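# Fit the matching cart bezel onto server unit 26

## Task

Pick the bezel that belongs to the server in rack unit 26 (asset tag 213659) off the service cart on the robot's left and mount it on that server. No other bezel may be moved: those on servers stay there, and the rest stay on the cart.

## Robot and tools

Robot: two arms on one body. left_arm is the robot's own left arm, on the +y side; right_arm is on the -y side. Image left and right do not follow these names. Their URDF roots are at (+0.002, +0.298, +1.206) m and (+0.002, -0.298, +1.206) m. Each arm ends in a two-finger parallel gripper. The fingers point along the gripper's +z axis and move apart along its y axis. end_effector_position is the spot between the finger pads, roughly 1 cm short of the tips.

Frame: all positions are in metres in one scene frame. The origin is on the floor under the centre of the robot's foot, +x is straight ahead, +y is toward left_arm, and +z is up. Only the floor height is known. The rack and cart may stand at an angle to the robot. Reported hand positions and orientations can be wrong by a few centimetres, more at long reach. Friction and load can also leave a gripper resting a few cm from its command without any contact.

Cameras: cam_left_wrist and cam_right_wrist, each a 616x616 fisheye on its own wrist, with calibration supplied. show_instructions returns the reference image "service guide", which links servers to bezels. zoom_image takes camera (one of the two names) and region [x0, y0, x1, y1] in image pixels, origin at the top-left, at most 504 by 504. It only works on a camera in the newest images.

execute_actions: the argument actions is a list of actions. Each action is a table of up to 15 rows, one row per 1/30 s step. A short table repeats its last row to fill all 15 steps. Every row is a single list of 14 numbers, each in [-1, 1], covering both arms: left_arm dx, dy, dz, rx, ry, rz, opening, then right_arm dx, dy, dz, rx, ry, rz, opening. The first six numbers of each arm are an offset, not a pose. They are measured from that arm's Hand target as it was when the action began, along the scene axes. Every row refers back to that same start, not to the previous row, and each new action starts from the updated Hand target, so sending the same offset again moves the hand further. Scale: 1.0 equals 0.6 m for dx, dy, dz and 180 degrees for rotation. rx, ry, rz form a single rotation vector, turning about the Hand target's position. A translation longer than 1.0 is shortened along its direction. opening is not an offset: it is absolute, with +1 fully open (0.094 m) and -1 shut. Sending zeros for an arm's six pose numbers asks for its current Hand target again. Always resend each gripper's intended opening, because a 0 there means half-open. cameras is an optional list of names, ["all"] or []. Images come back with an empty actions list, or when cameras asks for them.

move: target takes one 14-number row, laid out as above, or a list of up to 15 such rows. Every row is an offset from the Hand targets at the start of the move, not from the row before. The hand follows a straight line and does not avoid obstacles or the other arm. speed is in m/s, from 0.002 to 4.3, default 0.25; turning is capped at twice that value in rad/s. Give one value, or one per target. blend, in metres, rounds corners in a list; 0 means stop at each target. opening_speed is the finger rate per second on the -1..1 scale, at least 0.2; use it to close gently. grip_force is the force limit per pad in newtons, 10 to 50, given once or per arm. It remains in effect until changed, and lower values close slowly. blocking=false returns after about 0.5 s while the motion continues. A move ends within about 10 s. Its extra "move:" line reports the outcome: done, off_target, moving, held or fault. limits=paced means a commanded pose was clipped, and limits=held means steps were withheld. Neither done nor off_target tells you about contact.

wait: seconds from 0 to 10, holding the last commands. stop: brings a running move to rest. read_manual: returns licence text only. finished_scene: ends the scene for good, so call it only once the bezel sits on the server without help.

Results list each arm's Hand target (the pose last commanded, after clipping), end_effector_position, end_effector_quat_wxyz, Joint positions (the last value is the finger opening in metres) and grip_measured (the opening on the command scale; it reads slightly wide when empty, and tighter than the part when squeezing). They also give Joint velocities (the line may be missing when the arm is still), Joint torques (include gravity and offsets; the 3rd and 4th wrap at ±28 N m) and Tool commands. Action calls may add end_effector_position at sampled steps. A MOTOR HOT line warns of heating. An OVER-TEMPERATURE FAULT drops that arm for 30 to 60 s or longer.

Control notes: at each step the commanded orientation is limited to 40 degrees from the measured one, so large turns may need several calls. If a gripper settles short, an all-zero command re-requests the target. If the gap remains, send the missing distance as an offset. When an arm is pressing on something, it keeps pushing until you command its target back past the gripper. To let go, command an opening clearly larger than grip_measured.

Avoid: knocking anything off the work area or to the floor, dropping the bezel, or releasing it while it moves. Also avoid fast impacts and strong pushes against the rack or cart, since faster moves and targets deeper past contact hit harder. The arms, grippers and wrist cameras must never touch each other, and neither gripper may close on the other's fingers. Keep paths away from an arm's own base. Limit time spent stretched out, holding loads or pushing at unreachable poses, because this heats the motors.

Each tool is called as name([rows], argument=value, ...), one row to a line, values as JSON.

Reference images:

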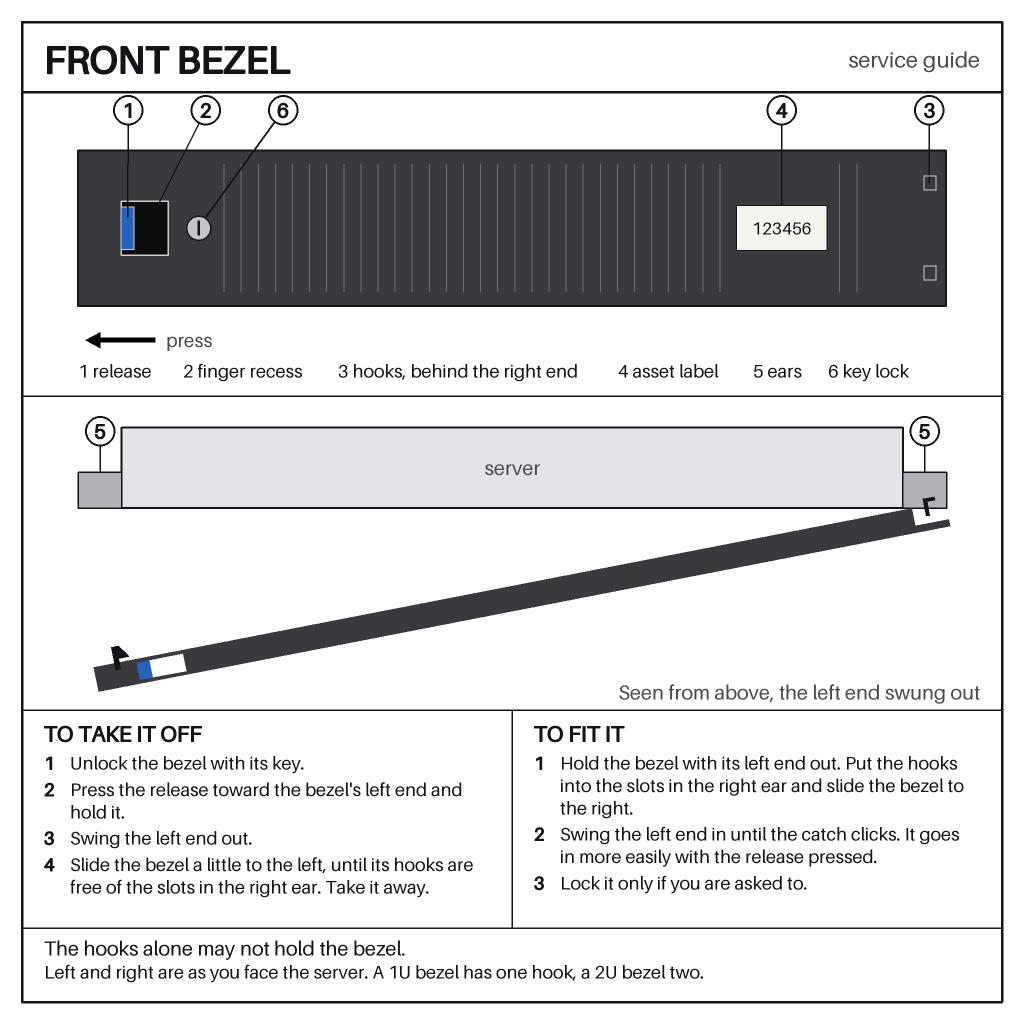

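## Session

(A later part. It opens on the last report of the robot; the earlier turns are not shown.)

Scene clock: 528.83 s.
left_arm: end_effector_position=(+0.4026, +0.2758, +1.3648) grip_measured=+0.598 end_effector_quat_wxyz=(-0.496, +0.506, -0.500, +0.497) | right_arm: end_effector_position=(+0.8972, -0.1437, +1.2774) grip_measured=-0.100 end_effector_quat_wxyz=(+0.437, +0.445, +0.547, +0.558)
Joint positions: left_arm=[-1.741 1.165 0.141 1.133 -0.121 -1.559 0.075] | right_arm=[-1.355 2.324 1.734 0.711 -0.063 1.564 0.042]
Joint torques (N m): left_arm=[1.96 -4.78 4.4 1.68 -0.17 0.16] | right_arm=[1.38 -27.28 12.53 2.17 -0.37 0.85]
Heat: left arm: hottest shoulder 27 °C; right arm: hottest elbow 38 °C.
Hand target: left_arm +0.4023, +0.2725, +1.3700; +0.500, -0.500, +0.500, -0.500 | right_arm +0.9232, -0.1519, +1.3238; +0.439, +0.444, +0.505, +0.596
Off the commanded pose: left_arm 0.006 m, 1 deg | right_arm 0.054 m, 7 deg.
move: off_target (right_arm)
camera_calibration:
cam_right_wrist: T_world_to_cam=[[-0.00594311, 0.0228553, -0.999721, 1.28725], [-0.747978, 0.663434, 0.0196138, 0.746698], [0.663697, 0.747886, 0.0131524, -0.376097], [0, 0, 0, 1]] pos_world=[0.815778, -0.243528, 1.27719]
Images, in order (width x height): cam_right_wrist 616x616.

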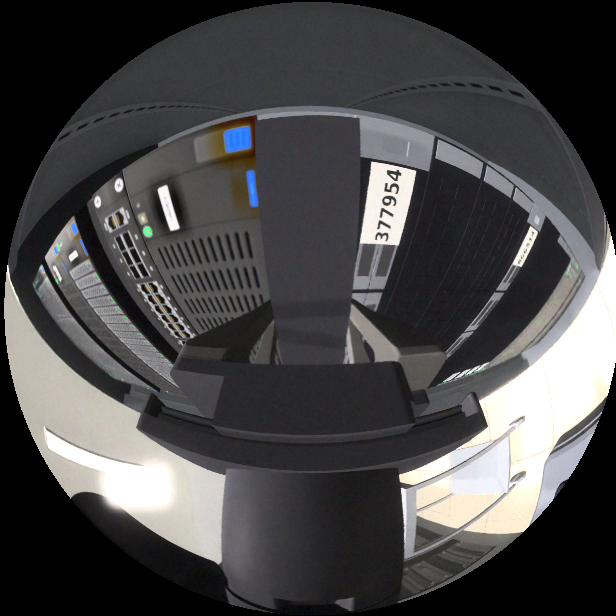

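move(target=[0,0,0,0,0,0,0.6,0.0,-0.015,0,0,0,-0.004,-0.35], speed=0.04, cameras=["cam_right_wrist"])

zoom_image(camera="cam_right_wrist", region=[250, 95, 370, 155])

Scene clock: 534.83 s.
left_arm: end_effector_position=(+0.4026, +0.2758, +1.3648) grip_measured=+0.598 end_effector_quat_wxyz=(-0.496, +0.506, -0.500, +0.497) | right_arm: end_effector_position=(+0.8980, -0.1485, +1.2773) grip_measured=-0.100 end_effector_quat_wxyz=(+0.438, +0.446, +0.547, +0.557)
Joint positions: left_arm=[-1.741 1.165 0.141 1.133 -0.121 -1.559 0.075] | right_arm=[-1.361 2.324 1.734 0.711 -0.064 1.564 0.042]
Joint torques (N m): left_arm=[2.02 -4.72 4.41 1.69 -0.18 0.16] | right_arm=[1.14 -27.4 12.15 2.36 -0.15 0.86]
Heat: left arm: hottest shoulder 27 °C; right arm: hottest elbow 38 °C.
Hand target: left_arm +0.4023, +0.2725, +1.3700; +0.500, -0.500, +0.500, -0.500 | right_arm +0.9232, -0.1611, +1.3238; +0.442, +0.447, +0.502, +0.594
Off the commanded pose: left_arm 0.006 m, 1 deg | right_arm 0.054 m, 7 deg.
move: off_target (right_arm)
camera_calibration:
cam_right_wrist: T_world_to_cam=[[-0.00594304, 0.0221653, -0.999737, 1.2871], [-0.745195, 0.66657, 0.0192085, 0.748925], [0.66682, 0.745113, 0.012556, -0.375541], [0, 0, 0, 1]] pos_world=[0.816163, -0.24792, 1.27709]
Images, in order (width x height): cam_right_wrist 616x616.

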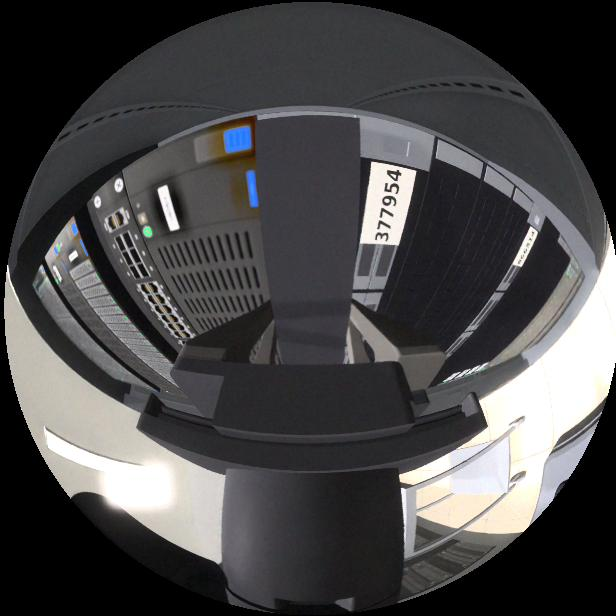

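Scaled by 4.200 from the camera's 616x616 image, which has a finer 880x880 frame.

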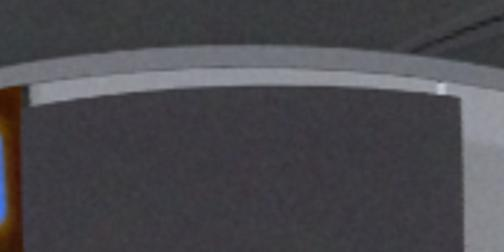

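move([
  [0,0,0,0,0,0,0.6,0.0,0.02,0,0,0,0.004,-0.35],
  [0,0,0,0,0,0,0.6,0.012,0.02,0,0,0,0.004,-0.35],
], speed=0.04, cameras=["cam_right_wrist"])

zoom_image(camera="cam_right_wrist", region=[250, 95, 370, 155])

Scene clock: 551.93 s.
left_arm: end_effector_position=(+0.4026, +0.2758, +1.3648) grip_measured=+0.598 end_effector_quat_wxyz=(-0.496, +0.506, -0.500, +0.497) | right_arm: end_effector_position=(+0.9039, -0.1473, +1.2775) grip_measured=-0.100 end_effector_quat_wxyz=(+0.438, +0.445, +0.547, +0.558)
Joint positions: left_arm=[-1.741 1.165 0.141 1.133 -0.121 -1.559 0.075] | right_arm=[-1.361 2.336 1.761 0.698 -0.066 1.564 0.042]
Joint torques (N m): left_arm=[2.02 -4.72 4.41 1.69 -0.17 0.16] | right_arm=[1.9 -27.16 12.97 2.09 -0.2 0.85]
Heat: left arm: hottest shoulder 27 °C; right arm: hottest elbow 38 °C.
Hand target: left_arm +0.4023, +0.2725, +1.3700; +0.500, -0.500, +0.500, -0.500 | right_arm +0.9304, -0.1492, +1.3235; +0.439, +0.444, +0.505, +0.596
Off the commanded pose: left_arm 0.006 m, 1 deg | right_arm 0.053 m, 7 deg.
move: off_target (right_arm)
camera_calibration:
cam_right_wrist: T_world_to_cam=[[-0.00520575, 0.0222776, -0.999738, 1.28674], [-0.746196, 0.665464, 0.0187143, 0.753837], [0.665706, 0.746098, 0.0131592, -0.379835], [0, 0, 0, 1]] pos_world=[0.822067, -0.246922, 1.27729]
Images, in order (width x height): cam_right_wrist 616x616.

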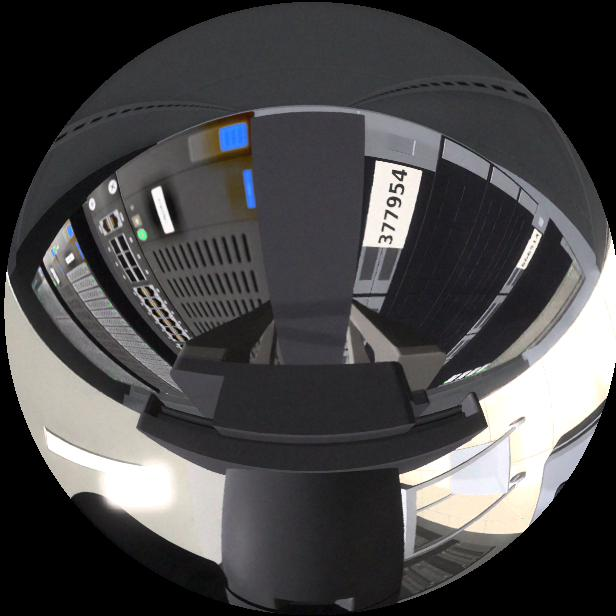

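Scaled by 4.200 from the camera's 616x616 image, which has a finer 880x880 frame.

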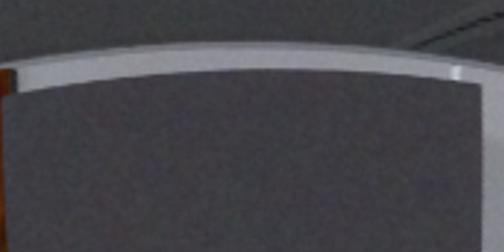

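move(target=[0,0,0,0,0,0,0.6,-0.045,0.0,0,0,0,0,-0.35], speed=0.04, cameras=["cam_right_wrist"])

zoom_image(camera="cam_right_wrist", region=[250, 95, 370, 155])

Scene clock: 573.43 s.
left_arm: end_effector_position=(+0.4026, +0.2758, +1.3648) grip_measured=+0.598 end_effector_quat_wxyz=(-0.496, +0.506, -0.500, +0.497) | right_arm: end_effector_position=(+0.9017, -0.1468, +1.2769) grip_measured=-0.100 end_effector_quat_wxyz=(+0.438, +0.442, +0.546, +0.561)
Joint positions: left_arm=[-1.741 1.165 0.141 1.133 -0.121 -1.559 0.075] | right_arm=[-1.361 2.336 1.753 0.713 -0.07 1.564 0.042]
Joint torques (N m): left_arm=[2.02 -4.72 4.42 1.69 -0.17 0.16] | right_arm=[2.61 -30.68 7.28 3.45 0.11 0.85]
Heat: left arm: hottest shoulder 27 °C; right arm: hottest elbow 39 °C.
Hand target: left_arm +0.4023, +0.2725, +1.3700; +0.500, -0.500, +0.500, -0.500 | right_arm +0.9034, -0.1491, +1.3235; +0.439, +0.444, +0.505, +0.596
Off the commanded pose: left_arm 0.006 m, 1 deg | right_arm 0.047 m, 6 deg.
move: off_target (right_arm)
camera_calibration:
cam_right_wrist: T_world_to_cam=[[0.00205806, 0.0233969, -0.999724, 1.27971], [-0.749236, 0.662156, 0.0139543, 0.760287], [0.6623, 0.749, 0.0188926, -0.382561], [0, 0, 0, 1]] pos_world=[0.82037, -0.246831, 1.27598]
Images, in order (width x height): cam_right_wrist 616x616.

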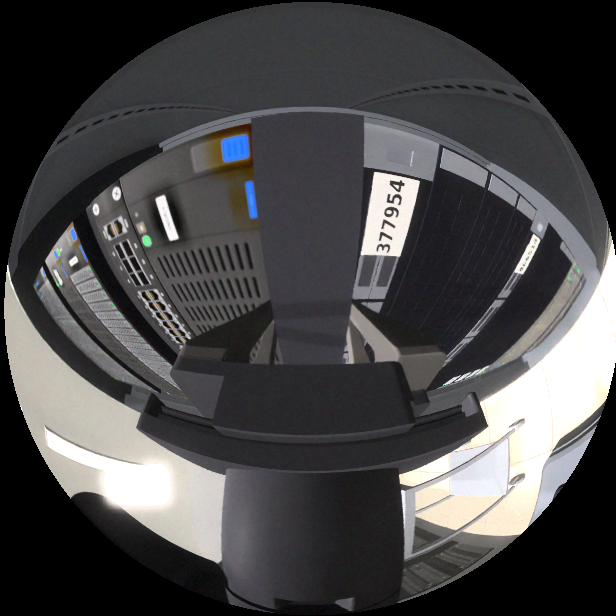

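Scaled by 4.200 from the camera's 616x616 image, which has a finer 880x880 frame.

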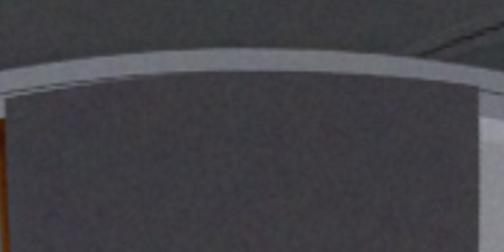

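zoom_image(camera="cam_right_wrist", region=[340, 100, 460, 220])

Scaled by 4.200 from the camera's 616x616 image, which has a finer 880x880 frame.

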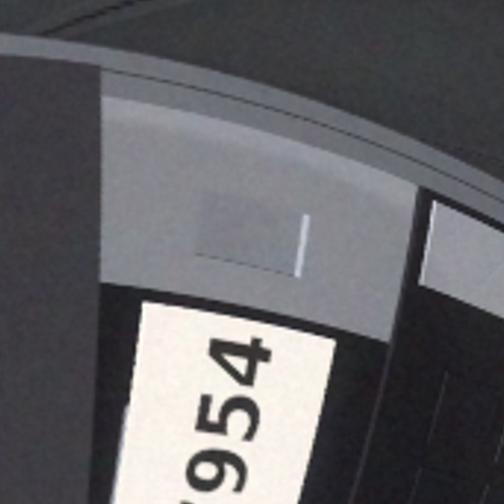

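move([
  [0,0,0,0,0,0,0.6,-0.355,0.067,0,0,0,0,-0.35],
  [0.08,-0.04,0.12,0,0,-0.1,0.6,-0.355,0.067,0,0,0,0,-0.35],
  [0.56,-0.49,0.1,0,0,-0.417,0.6,-0.355,0.067,0,0,0,0,-0.35],
], speed=0.15, cameras=["all"])

Scene clock: 617.70 s.
left_arm: end_effector_position=(+0.7311, -0.0113, +1.4078) grip_measured=+0.598 end_effector_quat_wxyz=(+0.076, -0.122, +0.705, -0.695) | right_arm: end_effector_position=(+0.6873, -0.1113, +1.2729) grip_measured=-0.100 end_effector_quat_wxyz=(+0.432, +0.454, +0.546, +0.556)
Joint positions: left_arm=[-1.841 2.014 1.585 0.439 1.072 -1.523 0.075] | right_arm=[-1.227 2.015 1.013 1.109 0.072 1.564 0.042]
Joint torques (N m): left_arm=[1.55 -19.19 10.76 1.42 0.25 0.26] | right_arm=[3.19 -23.47 4.88 3.75 0.06 0.53]
Heat: left arm: hottest shoulder 27 °C; right arm: hottest elbow 37 °C.
Hand target: left_arm +0.7382, -0.0216, +1.4300; +0.092, -0.092, +0.701, -0.701 | right_arm +0.6904, -0.1090, +1.3236; +0.439, +0.444, +0.505, +0.596
Off the commanded pose: left_arm 0.026 m, 4 deg | right_arm 0.051 m, 7 deg.
move: off_target (left_arm, right_arm)
camera_calibration:
cam_left_wrist: T_world_to_cam=[[0.04758, -0.00446046, 0.998857, -1.43925], [-0.945676, 0.32177, 0.0464836, 0.63251], [-0.32161, -0.946807, 0.0110917, 0.337346], [0, 0, 0, 1]] pos_world=[0.775123, 0.109459, 1.40446]
cam_right_wrist: T_world_to_cam=[[-0.0235512, 0.0338898, -0.999148, 1.29338], [-0.742343, 0.668814, 0.0401833, 0.538828], [0.669606, 0.742657, 0.00940651, -0.260786], [0, 0, 0, 1]] pos_world=[0.60508, -0.210534, 1.27308]

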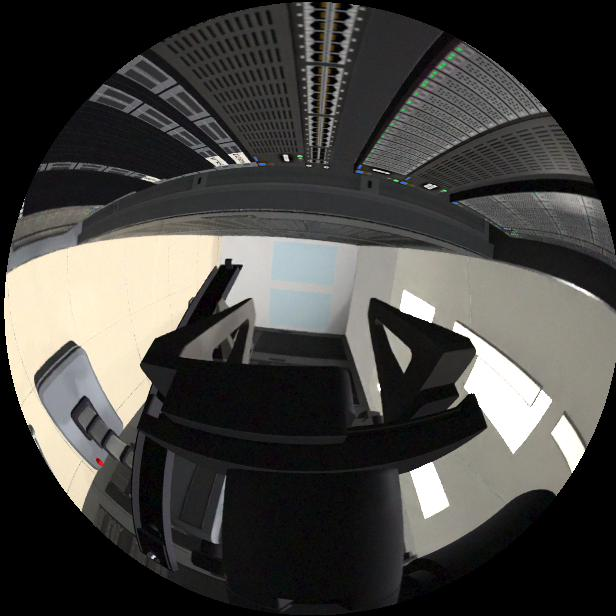

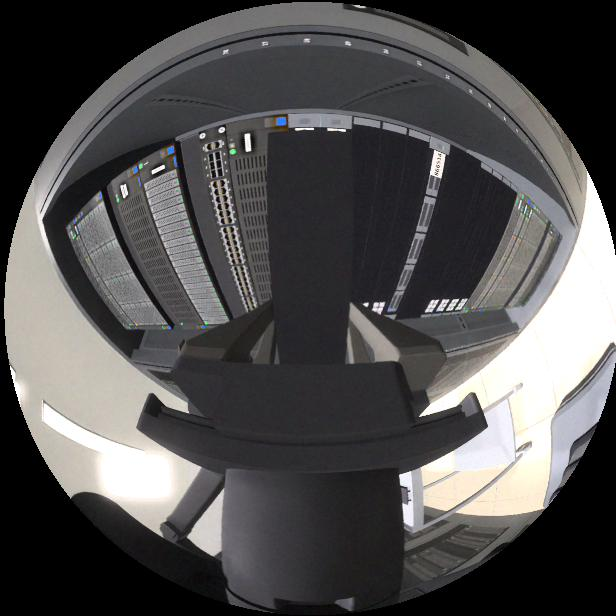

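zoom_image(camera="cam_left_wrist", region=[180, 240, 280, 340])

zoom_image(camera="cam_left_wrist", region=[100, 400, 240, 580])

Scaled by 5.040 from the camera's 616x616 image, which has a finer 880x880 frame.

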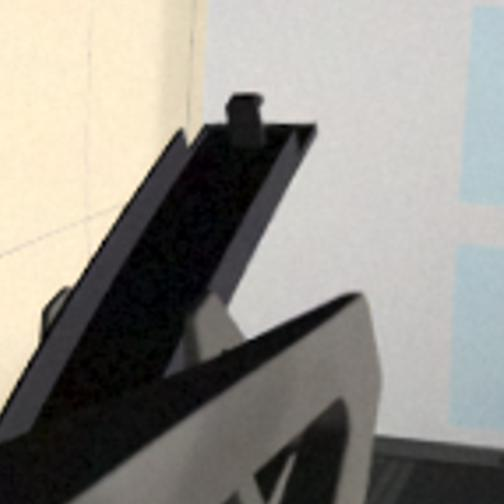

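Scaled by 2.800 from the camera's 616x616 image, which has a finer 880x880 frame.

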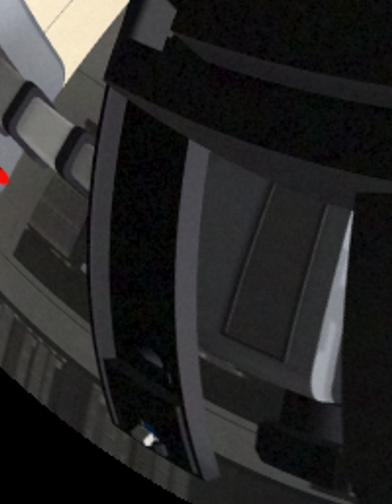

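move(target=[0.0,-0.2,-0.0,0,0,0,0.6,0,0,0,0,0,0,-0.35], speed=0.12, cameras=["cam_left_wrist"])

zoom_image(camera="cam_left_wrist", region=[160, 240, 260, 340])

Scene clock: 626.77 s.
left_arm: end_effector_position=(+0.7290, -0.1339, +1.4070) grip_measured=+0.598 end_effector_quat_wxyz=(+0.072, -0.115, +0.708, -0.694) | right_arm: end_effector_position=(+0.6873, -0.1113, +1.2729) grip_measured=-0.100 end_effector_quat_wxyz=(+0.432, +0.454, +0.546, +0.556)
Joint positions: left_arm=[-2.01 2.105 1.74 0.362 0.918 -1.508 0.075] | right_arm=[-1.227 2.015 1.013 1.109 0.072 1.564 0.042]
Joint torques (N m): left_arm=[1.55 -20.37 11.19 1.51 -0.09 0.26] | right_arm=[3.31 -23.77 4.85 3.74 0.07 0.5]
Heat: left arm: hottest shoulder 28 °C; right arm: hottest elbow 36 °C.
Hand target: left_arm +0.7383, -0.1415, +1.4298; +0.092, -0.092, +0.701, -0.701 | right_arm +0.6904, -0.1090, +1.3236; +0.439, +0.444, +0.505, +0.596
Off the commanded pose: left_arm 0.026 m, 4 deg | right_arm 0.051 m, 7 deg.
move: off_target (left_arm, right_arm)
camera_calibration:
cam_left_wrist: T_world_to_cam=[[0.0459209, -0.0110162, 0.998884, -1.43855], [-0.940602, 0.336249, 0.0469499, 0.667571], [-0.336391, -0.941709, 0.00507899, 0.24053], [0, 0, 0, 1]] pos_world=[0.77489, -0.0138081, 1.40439]
Images, in order (width x height): cam_left_wrist 616x616.

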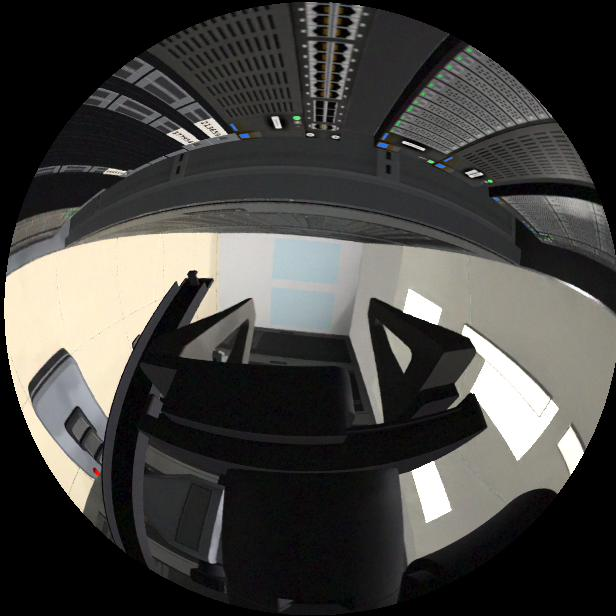

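Scaled by 5.040 from the camera's 616x616 image, which has a finer 880x880 frame.

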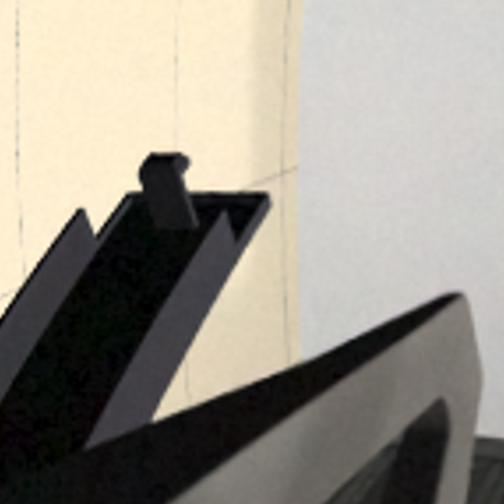

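execute_actions(actions=[])

zoom_image(camera="cam_right_wrist", region=[350, 110, 570, 330])

Scene clock: 660.30 s.
left_arm: end_effector_position=(+0.7290, -0.1339, +1.4070) grip_measured=+0.598 end_effector_quat_wxyz=(+0.072, -0.115, +0.708, -0.694) | right_arm: end_effector_position=(+0.6873, -0.1113, +1.2729) grip_measured=-0.100 end_effector_quat_wxyz=(+0.432, +0.454, +0.546, +0.556)
Joint positions: left_arm=[-2.01 2.105 1.74 0.362 0.918 -1.508 0.075] | right_arm=[-1.227 2.015 1.013 1.109 0.072 1.564 0.042]
Joint velocities: within noise
Joint torques (N m): left_arm=[1.55 -20.31 11.21 1.51 -0.09 0.26] | right_arm=[3.14 -23.82 4.81 3.78 0.07 0.52]
Heat: left arm: hottest shoulder 29 °C; right arm: hottest shoulder 34 °C.
Hand target: left_arm +0.7383, -0.1415, +1.4298; +0.092, -0.092, +0.701, -0.701 | right_arm +0.6904, -0.1090, +1.3236; +0.439, +0.444, +0.505, +0.596
Tool commands: left_gripper/opening=+0.6 right_gripper/opening=-0.35
Off the commanded pose: left_arm 0.026 m, 4 deg | right_arm 0.051 m, 7 deg.
camera_calibration:
cam_left_wrist: T_world_to_cam=[[0.0459209, -0.0110162, 0.998884, -1.43855], [-0.940602, 0.336249, 0.0469499, 0.667571], [-0.336391, -0.941709, 0.00507899, 0.24053], [0, 0, 0, 1]] pos_world=[0.77489, -0.0138081, 1.40439]
cam_right_wrist: T_world_to_cam=[[-0.0235512, 0.0338898, -0.999148, 1.29338], [-0.742343, 0.668814, 0.0401833, 0.538828], [0.669606, 0.742657, 0.00940651, -0.260786], [0, 0, 0, 1]] pos_world=[0.60508, -0.210534, 1.27308]

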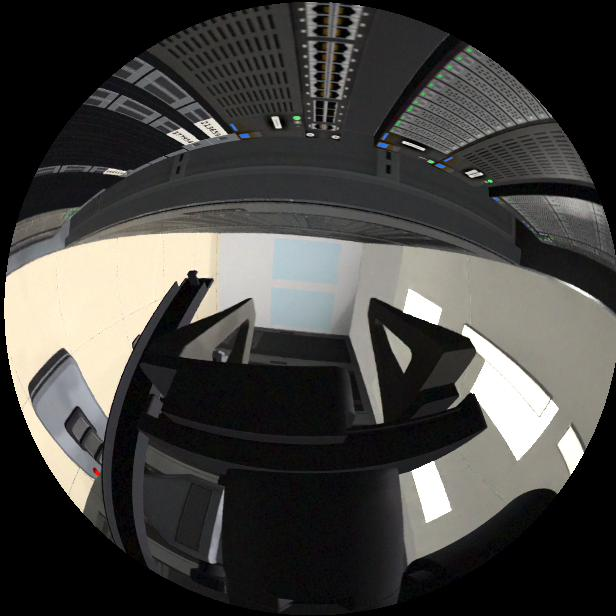

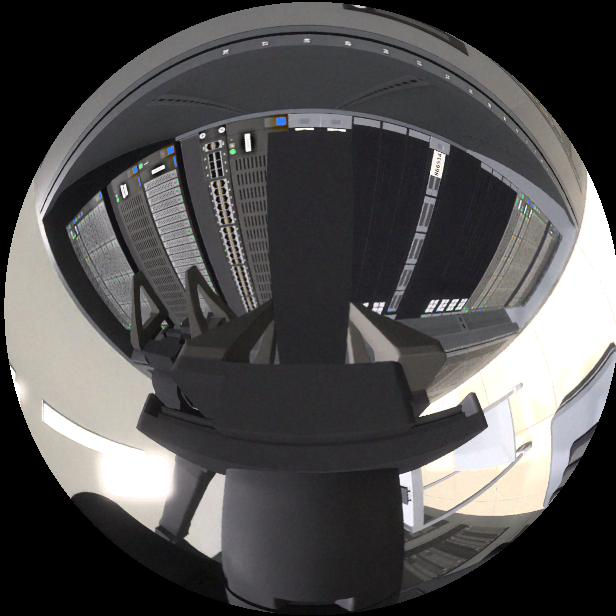

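Scaled by 2.291 from the camera's 616x616 image, which has a finer 880x880 frame.

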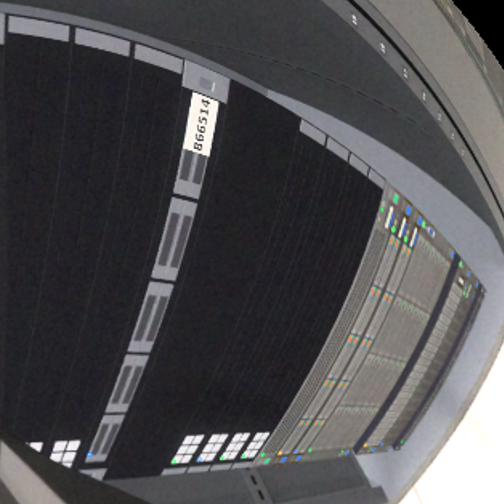

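move([
  [-0.1,0.45,0.05,0,0,0,0.6,0,0,0,0,0,0,-0.35],
  [-0.48,0.65,0.05,0,0,0.417,0.6,0.0,0,0,0,0,0,-0.35],
  [-0.48,0.65,0.05,0,0,0.417,0.6,0.33,-0.073,0.006,0,0,0,-0.35],
], speed=0.17, blend=[0.05,0,0], cameras=["cam_right_wrist"])

zoom_image(camera="cam_right_wrist", region=[240, 80, 400, 240])

Scene clock: 709.13 s.
left_arm: end_effector_position=(+0.4511, +0.2525, +1.4518) grip_measured=+0.598 end_effector_quat_wxyz=(-0.497, +0.507, -0.501, +0.495) | right_arm: end_effector_position=(+0.8652, -0.1571, +1.2802) grip_measured=-0.100 end_effector_quat_wxyz=(+0.440, +0.449, +0.545, +0.555)
Joint positions: left_arm=[-1.82 0.934 0.372 0.67 -0.202 -1.548 0.075] | right_arm=[-1.363 2.25 1.588 0.783 -0.058 1.564 0.042]
Joint torques (N m): left_arm=[1.96 -4.89 7.23 1.65 -0.17 0.14] | right_arm=[2.55 -26.46 11.78 2.25 -0.29 0.83]
Heat: left arm: hottest shoulder 31 °C; right arm: hottest shoulder 33 °C.
Hand target: left_arm +0.4502, +0.2484, +1.4597; +0.500, -0.500, +0.500, -0.500 | right_arm +0.8884, -0.1527, +1.3272; +0.439, +0.444, +0.505, +0.596
Off the commanded pose: left_arm 0.009 m, 1 deg | right_arm 0.053 m, 7 deg.
move: off_target (right_arm)
camera_calibration:
cam_right_wrist: T_world_to_cam=[[-0.00699702, 0.0217249, -0.99974, 1.2909], [-0.739289, 0.673097, 0.0198009, 0.725344], [0.673352, 0.739235, 0.0113513, -0.352211], [0, 0, 0, 1]] pos_world=[0.782433, -0.255904, 1.2802]
Images, in order (width x height): cam_right_wrist 616x616.

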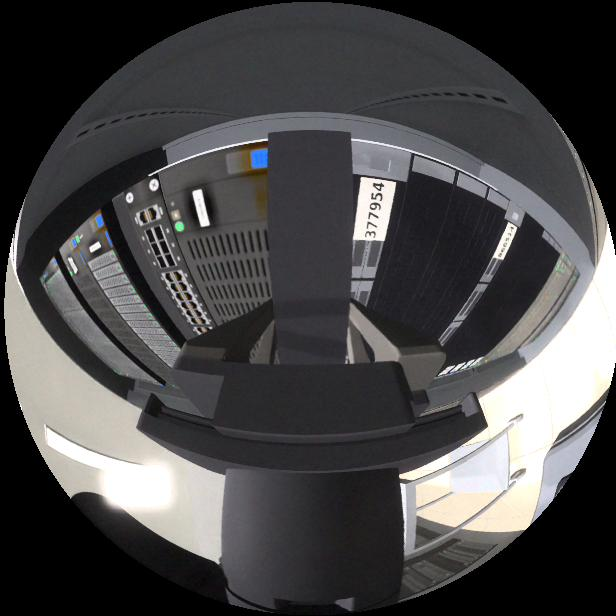

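Scaled by 3.150 from the camera's 616x616 image, which has a finer 880x880 frame.

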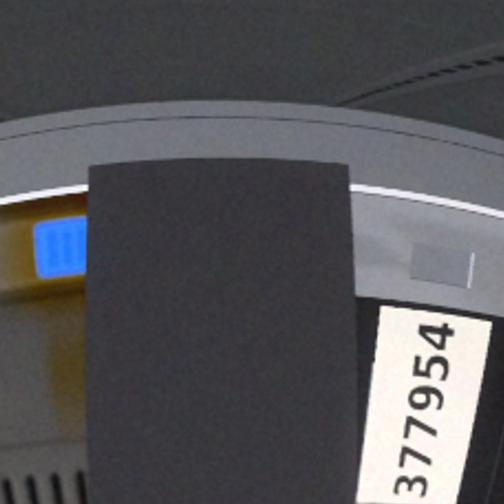

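move(target=[0,0,0,0,0,0,0.6,0.006,0.013,-0.008,0,0,0,-0.35], speed=0.04, cameras=["cam_right_wrist"])

zoom_image(camera="cam_right_wrist", region=[240, 80, 400, 240])

Scene clock: 717.97 s.
left_arm: end_effector_position=(+0.4511, +0.2525, +1.4518) grip_measured=+0.598 end_effector_quat_wxyz=(-0.497, +0.507, -0.501, +0.495) | right_arm: end_effector_position=(+0.8692, -0.1566, +1.2777) grip_measured=-0.100 end_effector_quat_wxyz=(+0.442, +0.448, +0.543, +0.555)
Joint positions: left_arm=[-1.82 0.934 0.372 0.67 -0.202 -1.548 0.075] | right_arm=[-1.363 2.264 1.606 0.783 -0.055 1.564 0.042]
Joint torques (N m): left_arm=[1.96 -4.89 7.23 1.65 -0.17 0.14] | right_arm=[3.49 -26.11 11.95 2.13 0.05 0.8]
Heat: left arm: hottest elbow 31 °C; right arm: hottest shoulder 33 °C.
Hand target: left_arm +0.4502, +0.2484, +1.4597; +0.500, -0.500, +0.500, -0.500 | right_arm +0.8920, -0.1450, +1.3222; +0.439, +0.444, +0.505, +0.596
Off the commanded pose: left_arm 0.009 m, 1 deg | right_arm 0.052 m, 7 deg.
move: off_target (right_arm)
camera_calibration:
cam_right_wrist: T_world_to_cam=[[-0.00328613, 0.0223554, -0.999745, 1.28525], [-0.73748, 0.675141, 0.017521, 0.729737], [0.675361, 0.73735, 0.014268, -0.361032], [0, 0, 0, 1]] pos_world=[0.786217, -0.255201, 1.27729]
Images, in order (width x height): cam_right_wrist 616x616.

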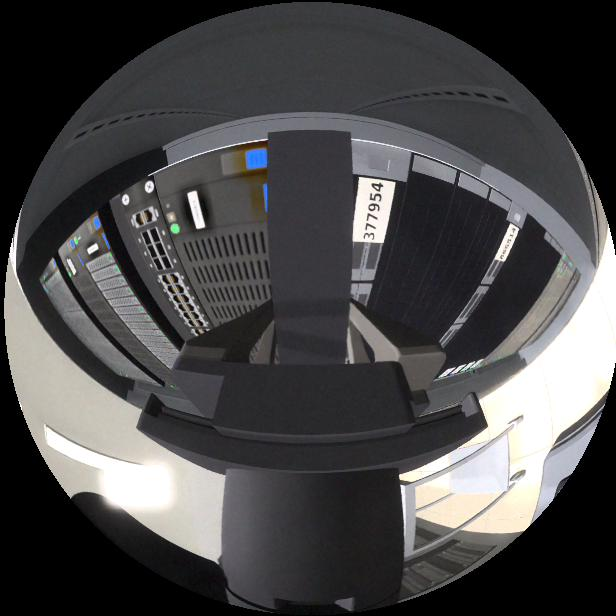

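Scaled by 3.150 from the camera's 616x616 image, which has a finer 880x880 frame.

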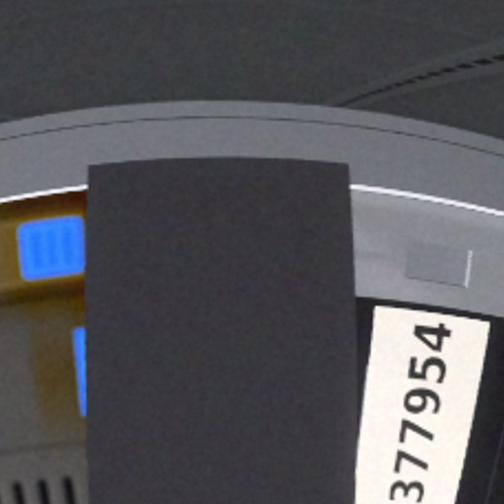

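move(target=[0,0,0,0,0,0,0.6,0.0,0.012,0,0,0,0,-0.35], speed=0.04)

Scene clock: 721.43 s.
left_arm: end_effector_position=(+0.4511, +0.2525, +1.4518) grip_measured=+0.598 end_effector_quat_wxyz=(-0.497, +0.507, -0.501, +0.495) | right_arm: end_effector_position=(+0.8692, -0.1472, +1.2770) grip_measured=-0.100 end_effector_quat_wxyz=(+0.440, +0.448, +0.544, +0.556)
Joint positions: left_arm=[-1.82 0.934 0.372 0.67 -0.202 -1.548 0.075] | right_arm=[-1.35 2.268 1.612 0.779 -0.046 1.564 0.042]
Joint torques (N m): left_arm=[1.96 -4.89 7.23 1.66 -0.17 0.14] | right_arm=[3.43 -26.11 11.89 2.15 0.07 0.78]
Heat: left arm: hottest elbow 31 °C; right arm: hottest elbow 34 °C.
Hand target: left_arm +0.4502, +0.2484, +1.4597; +0.500, -0.500, +0.500, -0.500 | right_arm +0.8920, -0.1376, +1.3225; +0.439, +0.444, +0.505, +0.596
Off the commanded pose: left_arm 0.009 m, 1 deg | right_arm 0.051 m, 6 deg.
move: off_target (right_arm)

move(target=[0,0,0,0,0,0,0.6,0.012,-0.02,0.0,0,0,0,-0.35], speed=0.04, cameras=["cam_right_wrist"])

zoom_image(camera="cam_right_wrist", region=[240, 80, 400, 240])

Scene clock: 726.97 s.
left_arm: end_effector_position=(+0.4511, +0.2525, +1.4518) grip_measured=+0.598 end_effector_quat_wxyz=(-0.497, +0.507, -0.501, +0.495) | right_arm: end_effector_position=(+0.8727, -0.1473, +1.2764) grip_measured=-0.100 end_effector_quat_wxyz=(+0.438, +0.447, +0.546, +0.557)
Joint positions: left_arm=[-1.82 0.934 0.372 0.67 -0.202 -1.548 0.075] | right_arm=[-1.353 2.275 1.627 0.77 -0.055 1.564 0.042]
Joint torques (N m): left_arm=[1.9 -4.95 7.24 1.65 -0.17 0.15] | right_arm=[1.9 -26.29 12.29 2.21 -0.37 0.82]
Heat: left arm: hottest shoulder 30 °C; right arm: hottest elbow 35 °C.
Hand target: left_arm +0.4502, +0.2484, +1.4597; +0.500, -0.500, +0.500, -0.500 | right_arm +0.8992, -0.1496, +1.3225; +0.439, +0.444, +0.505, +0.596
Off the commanded pose: left_arm 0.009 m, 1 deg | right_arm 0.053 m, 7 deg.
move: off_target (right_arm)
camera_calibration:
cam_right_wrist: T_world_to_cam=[[-0.00687325, 0.0228939, -0.999714, 1.28701], [-0.744143, 0.667709, 0.020407, 0.727054], [0.667985, 0.744071, 0.012447, -0.360458], [0, 0, 0, 1]] pos_world=[0.790659, -0.246718, 1.27629]
Images, in order (width x height): cam_right_wrist 616x616.

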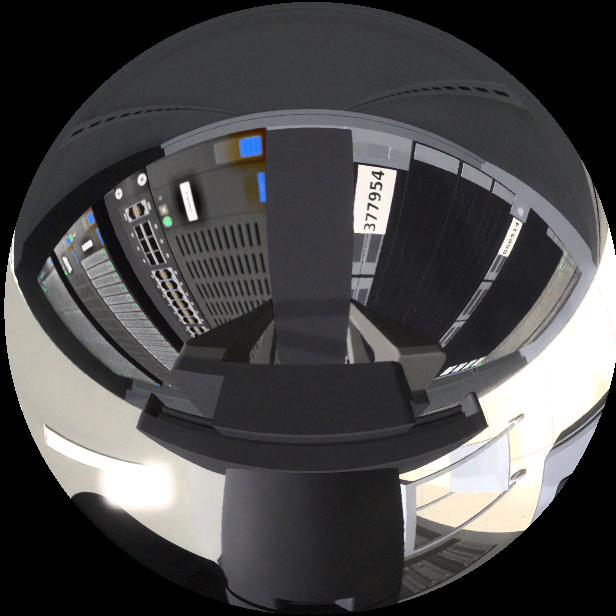

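Scaled by 3.150 from the camera's 616x616 image, which has a finer 880x880 frame.

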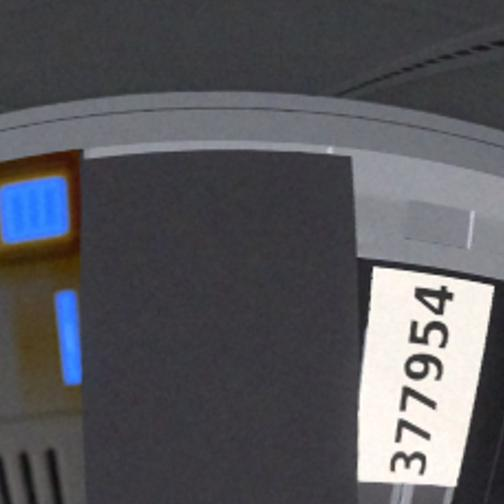

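move(target=[0,0,0,0,0,0,0.6,0.003,0.0,0.007,0,0,0,-0.35], speed=0.04, cameras=["cam_right_wrist"])

zoom_image(camera="cam_right_wrist", region=[240, 80, 400, 240])

Scene clock: 735.17 s.
left_arm: end_effector_position=(+0.4511, +0.2525, +1.4518) grip_measured=+0.598 end_effector_quat_wxyz=(-0.497, +0.507, -0.501, +0.495) | right_arm: end_effector_position=(+0.8739, -0.1471, +1.2765) grip_measured=-0.100 end_effector_quat_wxyz=(+0.437, +0.448, +0.547, +0.556)
Joint positions: left_arm=[-1.82 0.934 0.372 0.67 -0.202 -1.548 0.075] | right_arm=[-1.353 2.275 1.631 0.76 -0.055 1.564 0.042]
Joint torques (N m): left_arm=[1.9 -4.84 7.21 1.65 -0.17 0.15] | right_arm=[1.85 -26.58 12.37 2.11 -0.35 0.81]
Heat: left arm: hottest shoulder 30 °C; right arm: hottest elbow 35 °C.
Hand target: left_arm +0.4502, +0.2484, +1.4597; +0.500, -0.500, +0.500, -0.500 | right_arm +0.9009, -0.1496, +1.3267; +0.439, +0.444, +0.505, +0.596
Off the commanded pose: left_arm 0.009 m, 1 deg | right_arm 0.057 m, 7 deg.
move: off_target (right_arm)
camera_calibration:
cam_right_wrist: T_world_to_cam=[[-0.0114396, 0.0222621, -0.999687, 1.29095], [-0.744062, 0.667702, 0.0233835, 0.723942], [0.668013, 0.744096, 0.0089261, -0.356941], [0, 0, 0, 1]] pos_world=[0.791867, -0.246517, 1.2768]
Images, in order (width x height): cam_right_wrist 616x616.

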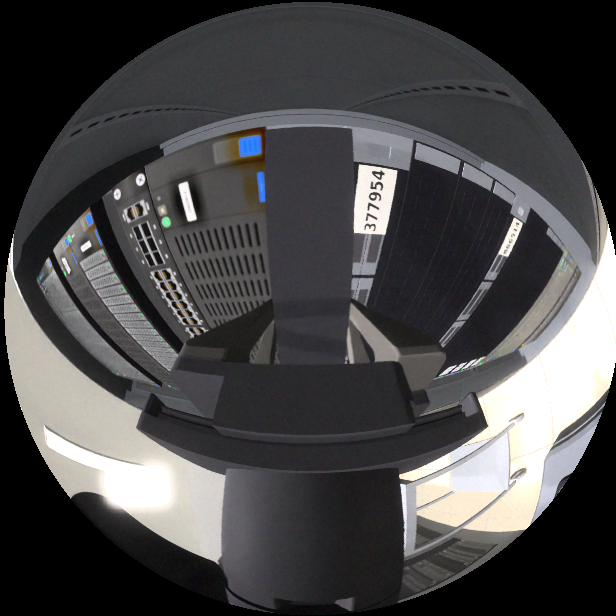

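Scaled by 3.150 from the camera's 616x616 image, which has a finer 880x880 frame.

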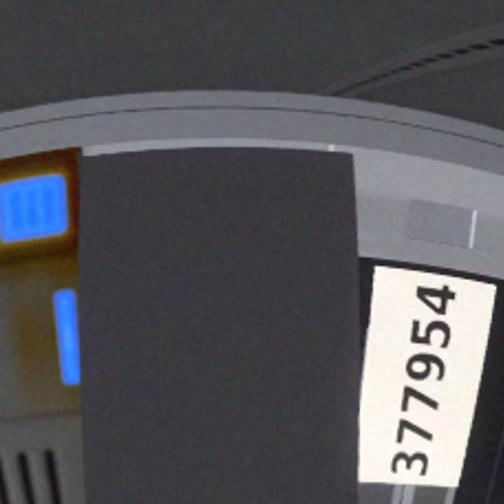

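move(target=[0,0,0,0,0,0,0.6,0.0,0.0,0.004,0.001,-0.005,0,-0.35], speed=0.04, cameras=["cam_right_wrist"])

zoom_image(camera="cam_right_wrist", region=[240, 80, 400, 240])

Scene clock: 741.63 s.
left_arm: end_effector_position=(+0.4511, +0.2525, +1.4518) grip_measured=+0.598 end_effector_quat_wxyz=(-0.497, +0.507, -0.501, +0.495) | right_arm: end_effector_position=(+0.8738, -0.1469, +1.2765) grip_measured=-0.100 end_effector_quat_wxyz=(+0.437, +0.447, +0.548, +0.556)
Joint positions: left_arm=[-1.82 0.934 0.372 0.67 -0.202 -1.548 0.075] | right_arm=[-1.353 2.275 1.631 0.76 -0.056 1.564 0.042]
Joint torques (N m): left_arm=[1.96 -4.89 7.24 1.66 -0.17 0.15] | right_arm=[1.67 -26.46 12.42 2.89 -0.37 0.81]
Heat: left arm: hottest elbow 30 °C; right arm: hottest elbow 36 °C.
Hand target: left_arm +0.4502, +0.2484, +1.4597; +0.500, -0.500, +0.500, -0.500 | right_arm +0.9009, -0.1496, +1.3291; +0.442, +0.440, +0.500, +0.601
Off the commanded pose: left_arm 0.009 m, 1 deg | right_arm 0.059 m, 8 deg.
move: off_target (right_arm)
camera_calibration:
cam_right_wrist: T_world_to_cam=[[-0.0114004, 0.0221782, -0.999689, 1.2909], [-0.745099, 0.666548, 0.0232845, 0.724618], [0.666857, 0.745132, 0.00892607, -0.355913], [0, 0, 0, 1]] pos_world=[0.791972, -0.24642, 1.2768]
Images, in order (width x height): cam_right_wrist 616x616.

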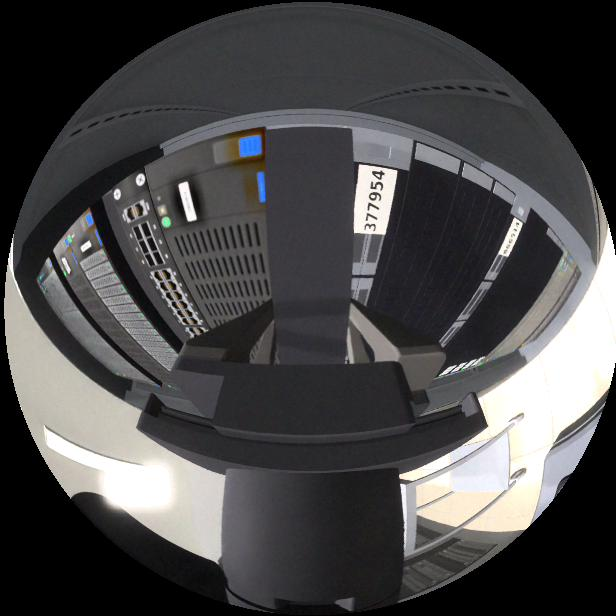

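Scaled by 3.150 from the camera's 616x616 image, which has a finer 880x880 frame.

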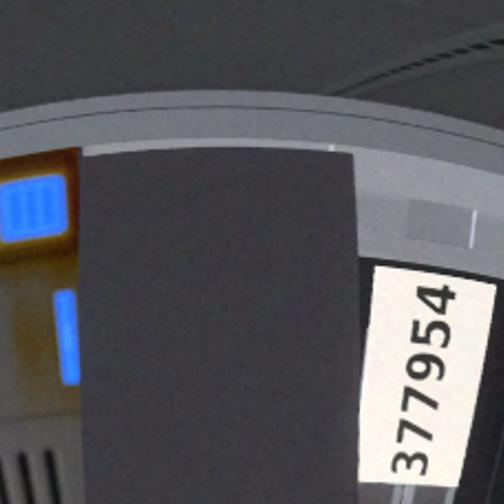

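move(target=[0,0,0,0,0,0,0.6,0.0,0.0,0.003,0.0006,-0.003,0,-0.35], speed=0.04)

Scene clock: 744.47 s.
left_arm: end_effector_position=(+0.4511, +0.2525, +1.4518) grip_measured=+0.598 end_effector_quat_wxyz=(-0.497, +0.507, -0.501, +0.495) | right_arm: end_effector_position=(+0.8739, -0.1472, +1.2765) grip_measured=-0.100 end_effector_quat_wxyz=(+0.437, +0.448, +0.548, +0.556)
Joint positions: left_arm=[-1.82 0.934 0.372 0.67 -0.202 -1.548 0.075] | right_arm=[-1.353 2.275 1.631 0.76 -0.056 1.564 0.042]
Joint torques (N m): left_arm=[1.96 -4.95 7.21 1.66 -0.17 0.15] | right_arm=[1.9 -26.4 12.36 3.3 -0.33 0.83]
Heat: left arm: hottest elbow 30 °C; right arm: hottest elbow 37 °C.
Hand target: left_arm +0.4502, +0.2484, +1.4597; +0.500, -0.500, +0.500, -0.500 | right_arm +0.9010, -0.1497, +1.3309; +0.444, +0.437, +0.498, +0.603
Off the commanded pose: left_arm 0.009 m, 1 deg | right_arm 0.061 m, 8 deg.
move: off_target (right_arm)

move(target=[0,0,0,0,0,0,0.6,0.0,0.0,0.001,0.0006,-0.003,0,-0.35], speed=0.04, cameras=["cam_right_wrist"])

zoom_image(camera="cam_right_wrist", region=[240, 80, 400, 240])

Scene clock: 747.57 s.
left_arm: end_effector_position=(+0.4511, +0.2525, +1.4518) grip_measured=+0.598 end_effector_quat_wxyz=(-0.497, +0.507, -0.501, +0.495) | right_arm: end_effector_position=(+0.8737, -0.1469, +1.2764) grip_measured=-0.100 end_effector_quat_wxyz=(+0.437, +0.446, +0.547, +0.557)
Joint positions: left_arm=[-1.82 0.934 0.372 0.67 -0.202 -1.548 0.075] | right_arm=[-1.353 2.277 1.631 0.765 -0.058 1.564 0.042]
Joint torques (N m): left_arm=[1.96 -4.89 7.24 1.65 -0.17 0.14] | right_arm=[1.9 -26.34 12.45 3.56 -0.34 0.82]
Heat: left arm: hottest elbow 30 °C; right arm: hottest elbow 37 °C.
Hand target: left_arm +0.4502, +0.2484, +1.4597; +0.500, -0.500, +0.500, -0.500 | right_arm +0.9009, -0.1495, +1.3312; +0.446, +0.435, +0.495, +0.606
Off the commanded pose: left_arm 0.009 m, 1 deg | right_arm 0.062 m, 8 deg.
move: off_target (right_arm)
camera_calibration:
cam_right_wrist: T_world_to_cam=[[-0.00833812, 0.022645, -0.999709, 1.28821], [-0.745914, 0.665702, 0.0213005, 0.727665], [0.66599, 0.745874, 0.0113405, -0.358045], [0, 0, 0, 1]] pos_world=[0.791971, -0.246522, 1.2764]
Images, in order (width x height): cam_right_wrist 616x616.

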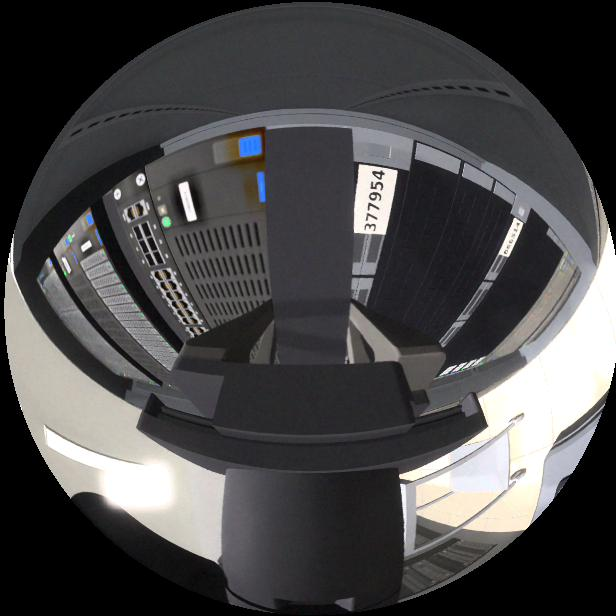

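Scaled by 3.150 from the camera's 616x616 image, which has a finer 880x880 frame.

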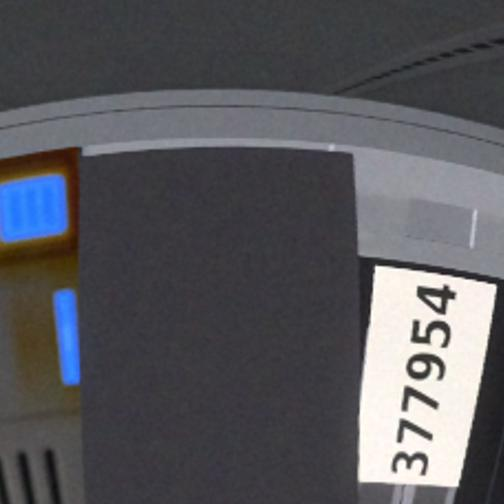

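move(target=[0,0,0,0,0,0,0.6,0.005,0.0,0.01,0,0,0,-0.35], speed=0.03, cameras=["cam_right_wrist"])

zoom_image(camera="cam_right_wrist", region=[240, 80, 400, 240])

Scene clock: 754.10 s.
left_arm: end_effector_position=(+0.4511, +0.2525, +1.4518) grip_measured=+0.598 end_effector_quat_wxyz=(-0.497, +0.507, -0.501, +0.495) | right_arm: end_effector_position=(+0.8767, -0.1494, +1.2798) grip_measured=-0.100 end_effector_quat_wxyz=(+0.438, +0.446, +0.544, +0.560)
Joint positions: left_arm=[-1.82 0.934 0.372 0.67 -0.202 -1.548 0.075] | right_arm=[-1.357 2.279 1.642 0.765 -0.061 1.568 0.042]
Joint torques (N m): left_arm=[1.96 -4.89 7.23 1.66 -0.17 0.15] | right_arm=[2.26 -26.99 12.33 3.06 -0.23 0.81]
Heat: left arm: hottest shoulder 29 °C; right arm: hottest elbow 38 °C.
Hand target: left_arm +0.4502, +0.2484, +1.4597; +0.500, -0.500, +0.500, -0.500 | right_arm +0.9040, -0.1496, +1.3373; +0.446, +0.435, +0.495, +0.606
Off the commanded pose: left_arm 0.009 m, 1 deg | right_arm 0.064 m, 8 deg.
move: off_target (right_arm)
camera_calibration:
cam_right_wrist: T_world_to_cam=[[-0.00135685, 0.0279787, -0.999608, 1.28621], [-0.745432, 0.666291, 0.0196611, 0.733231], [0.66658, 0.745166, 0.0199522, -0.369853], [0, 0, 0, 1]] pos_world=[0.794856, -0.24893, 1.27866]
Images, in order (width x height): cam_right_wrist 616x616.

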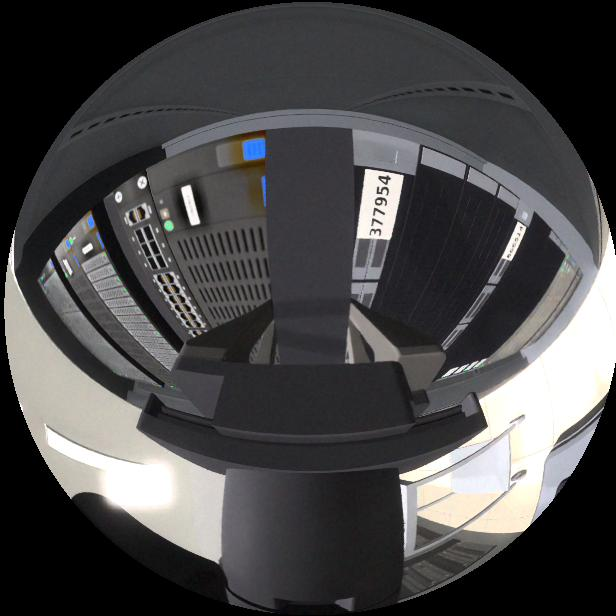

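Scaled by 3.150 from the camera's 616x616 image, which has a finer 880x880 frame.

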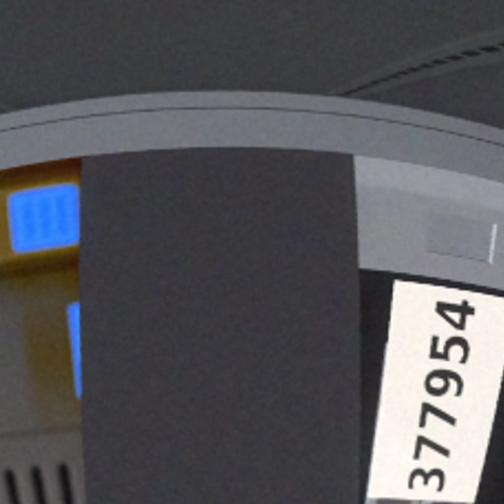

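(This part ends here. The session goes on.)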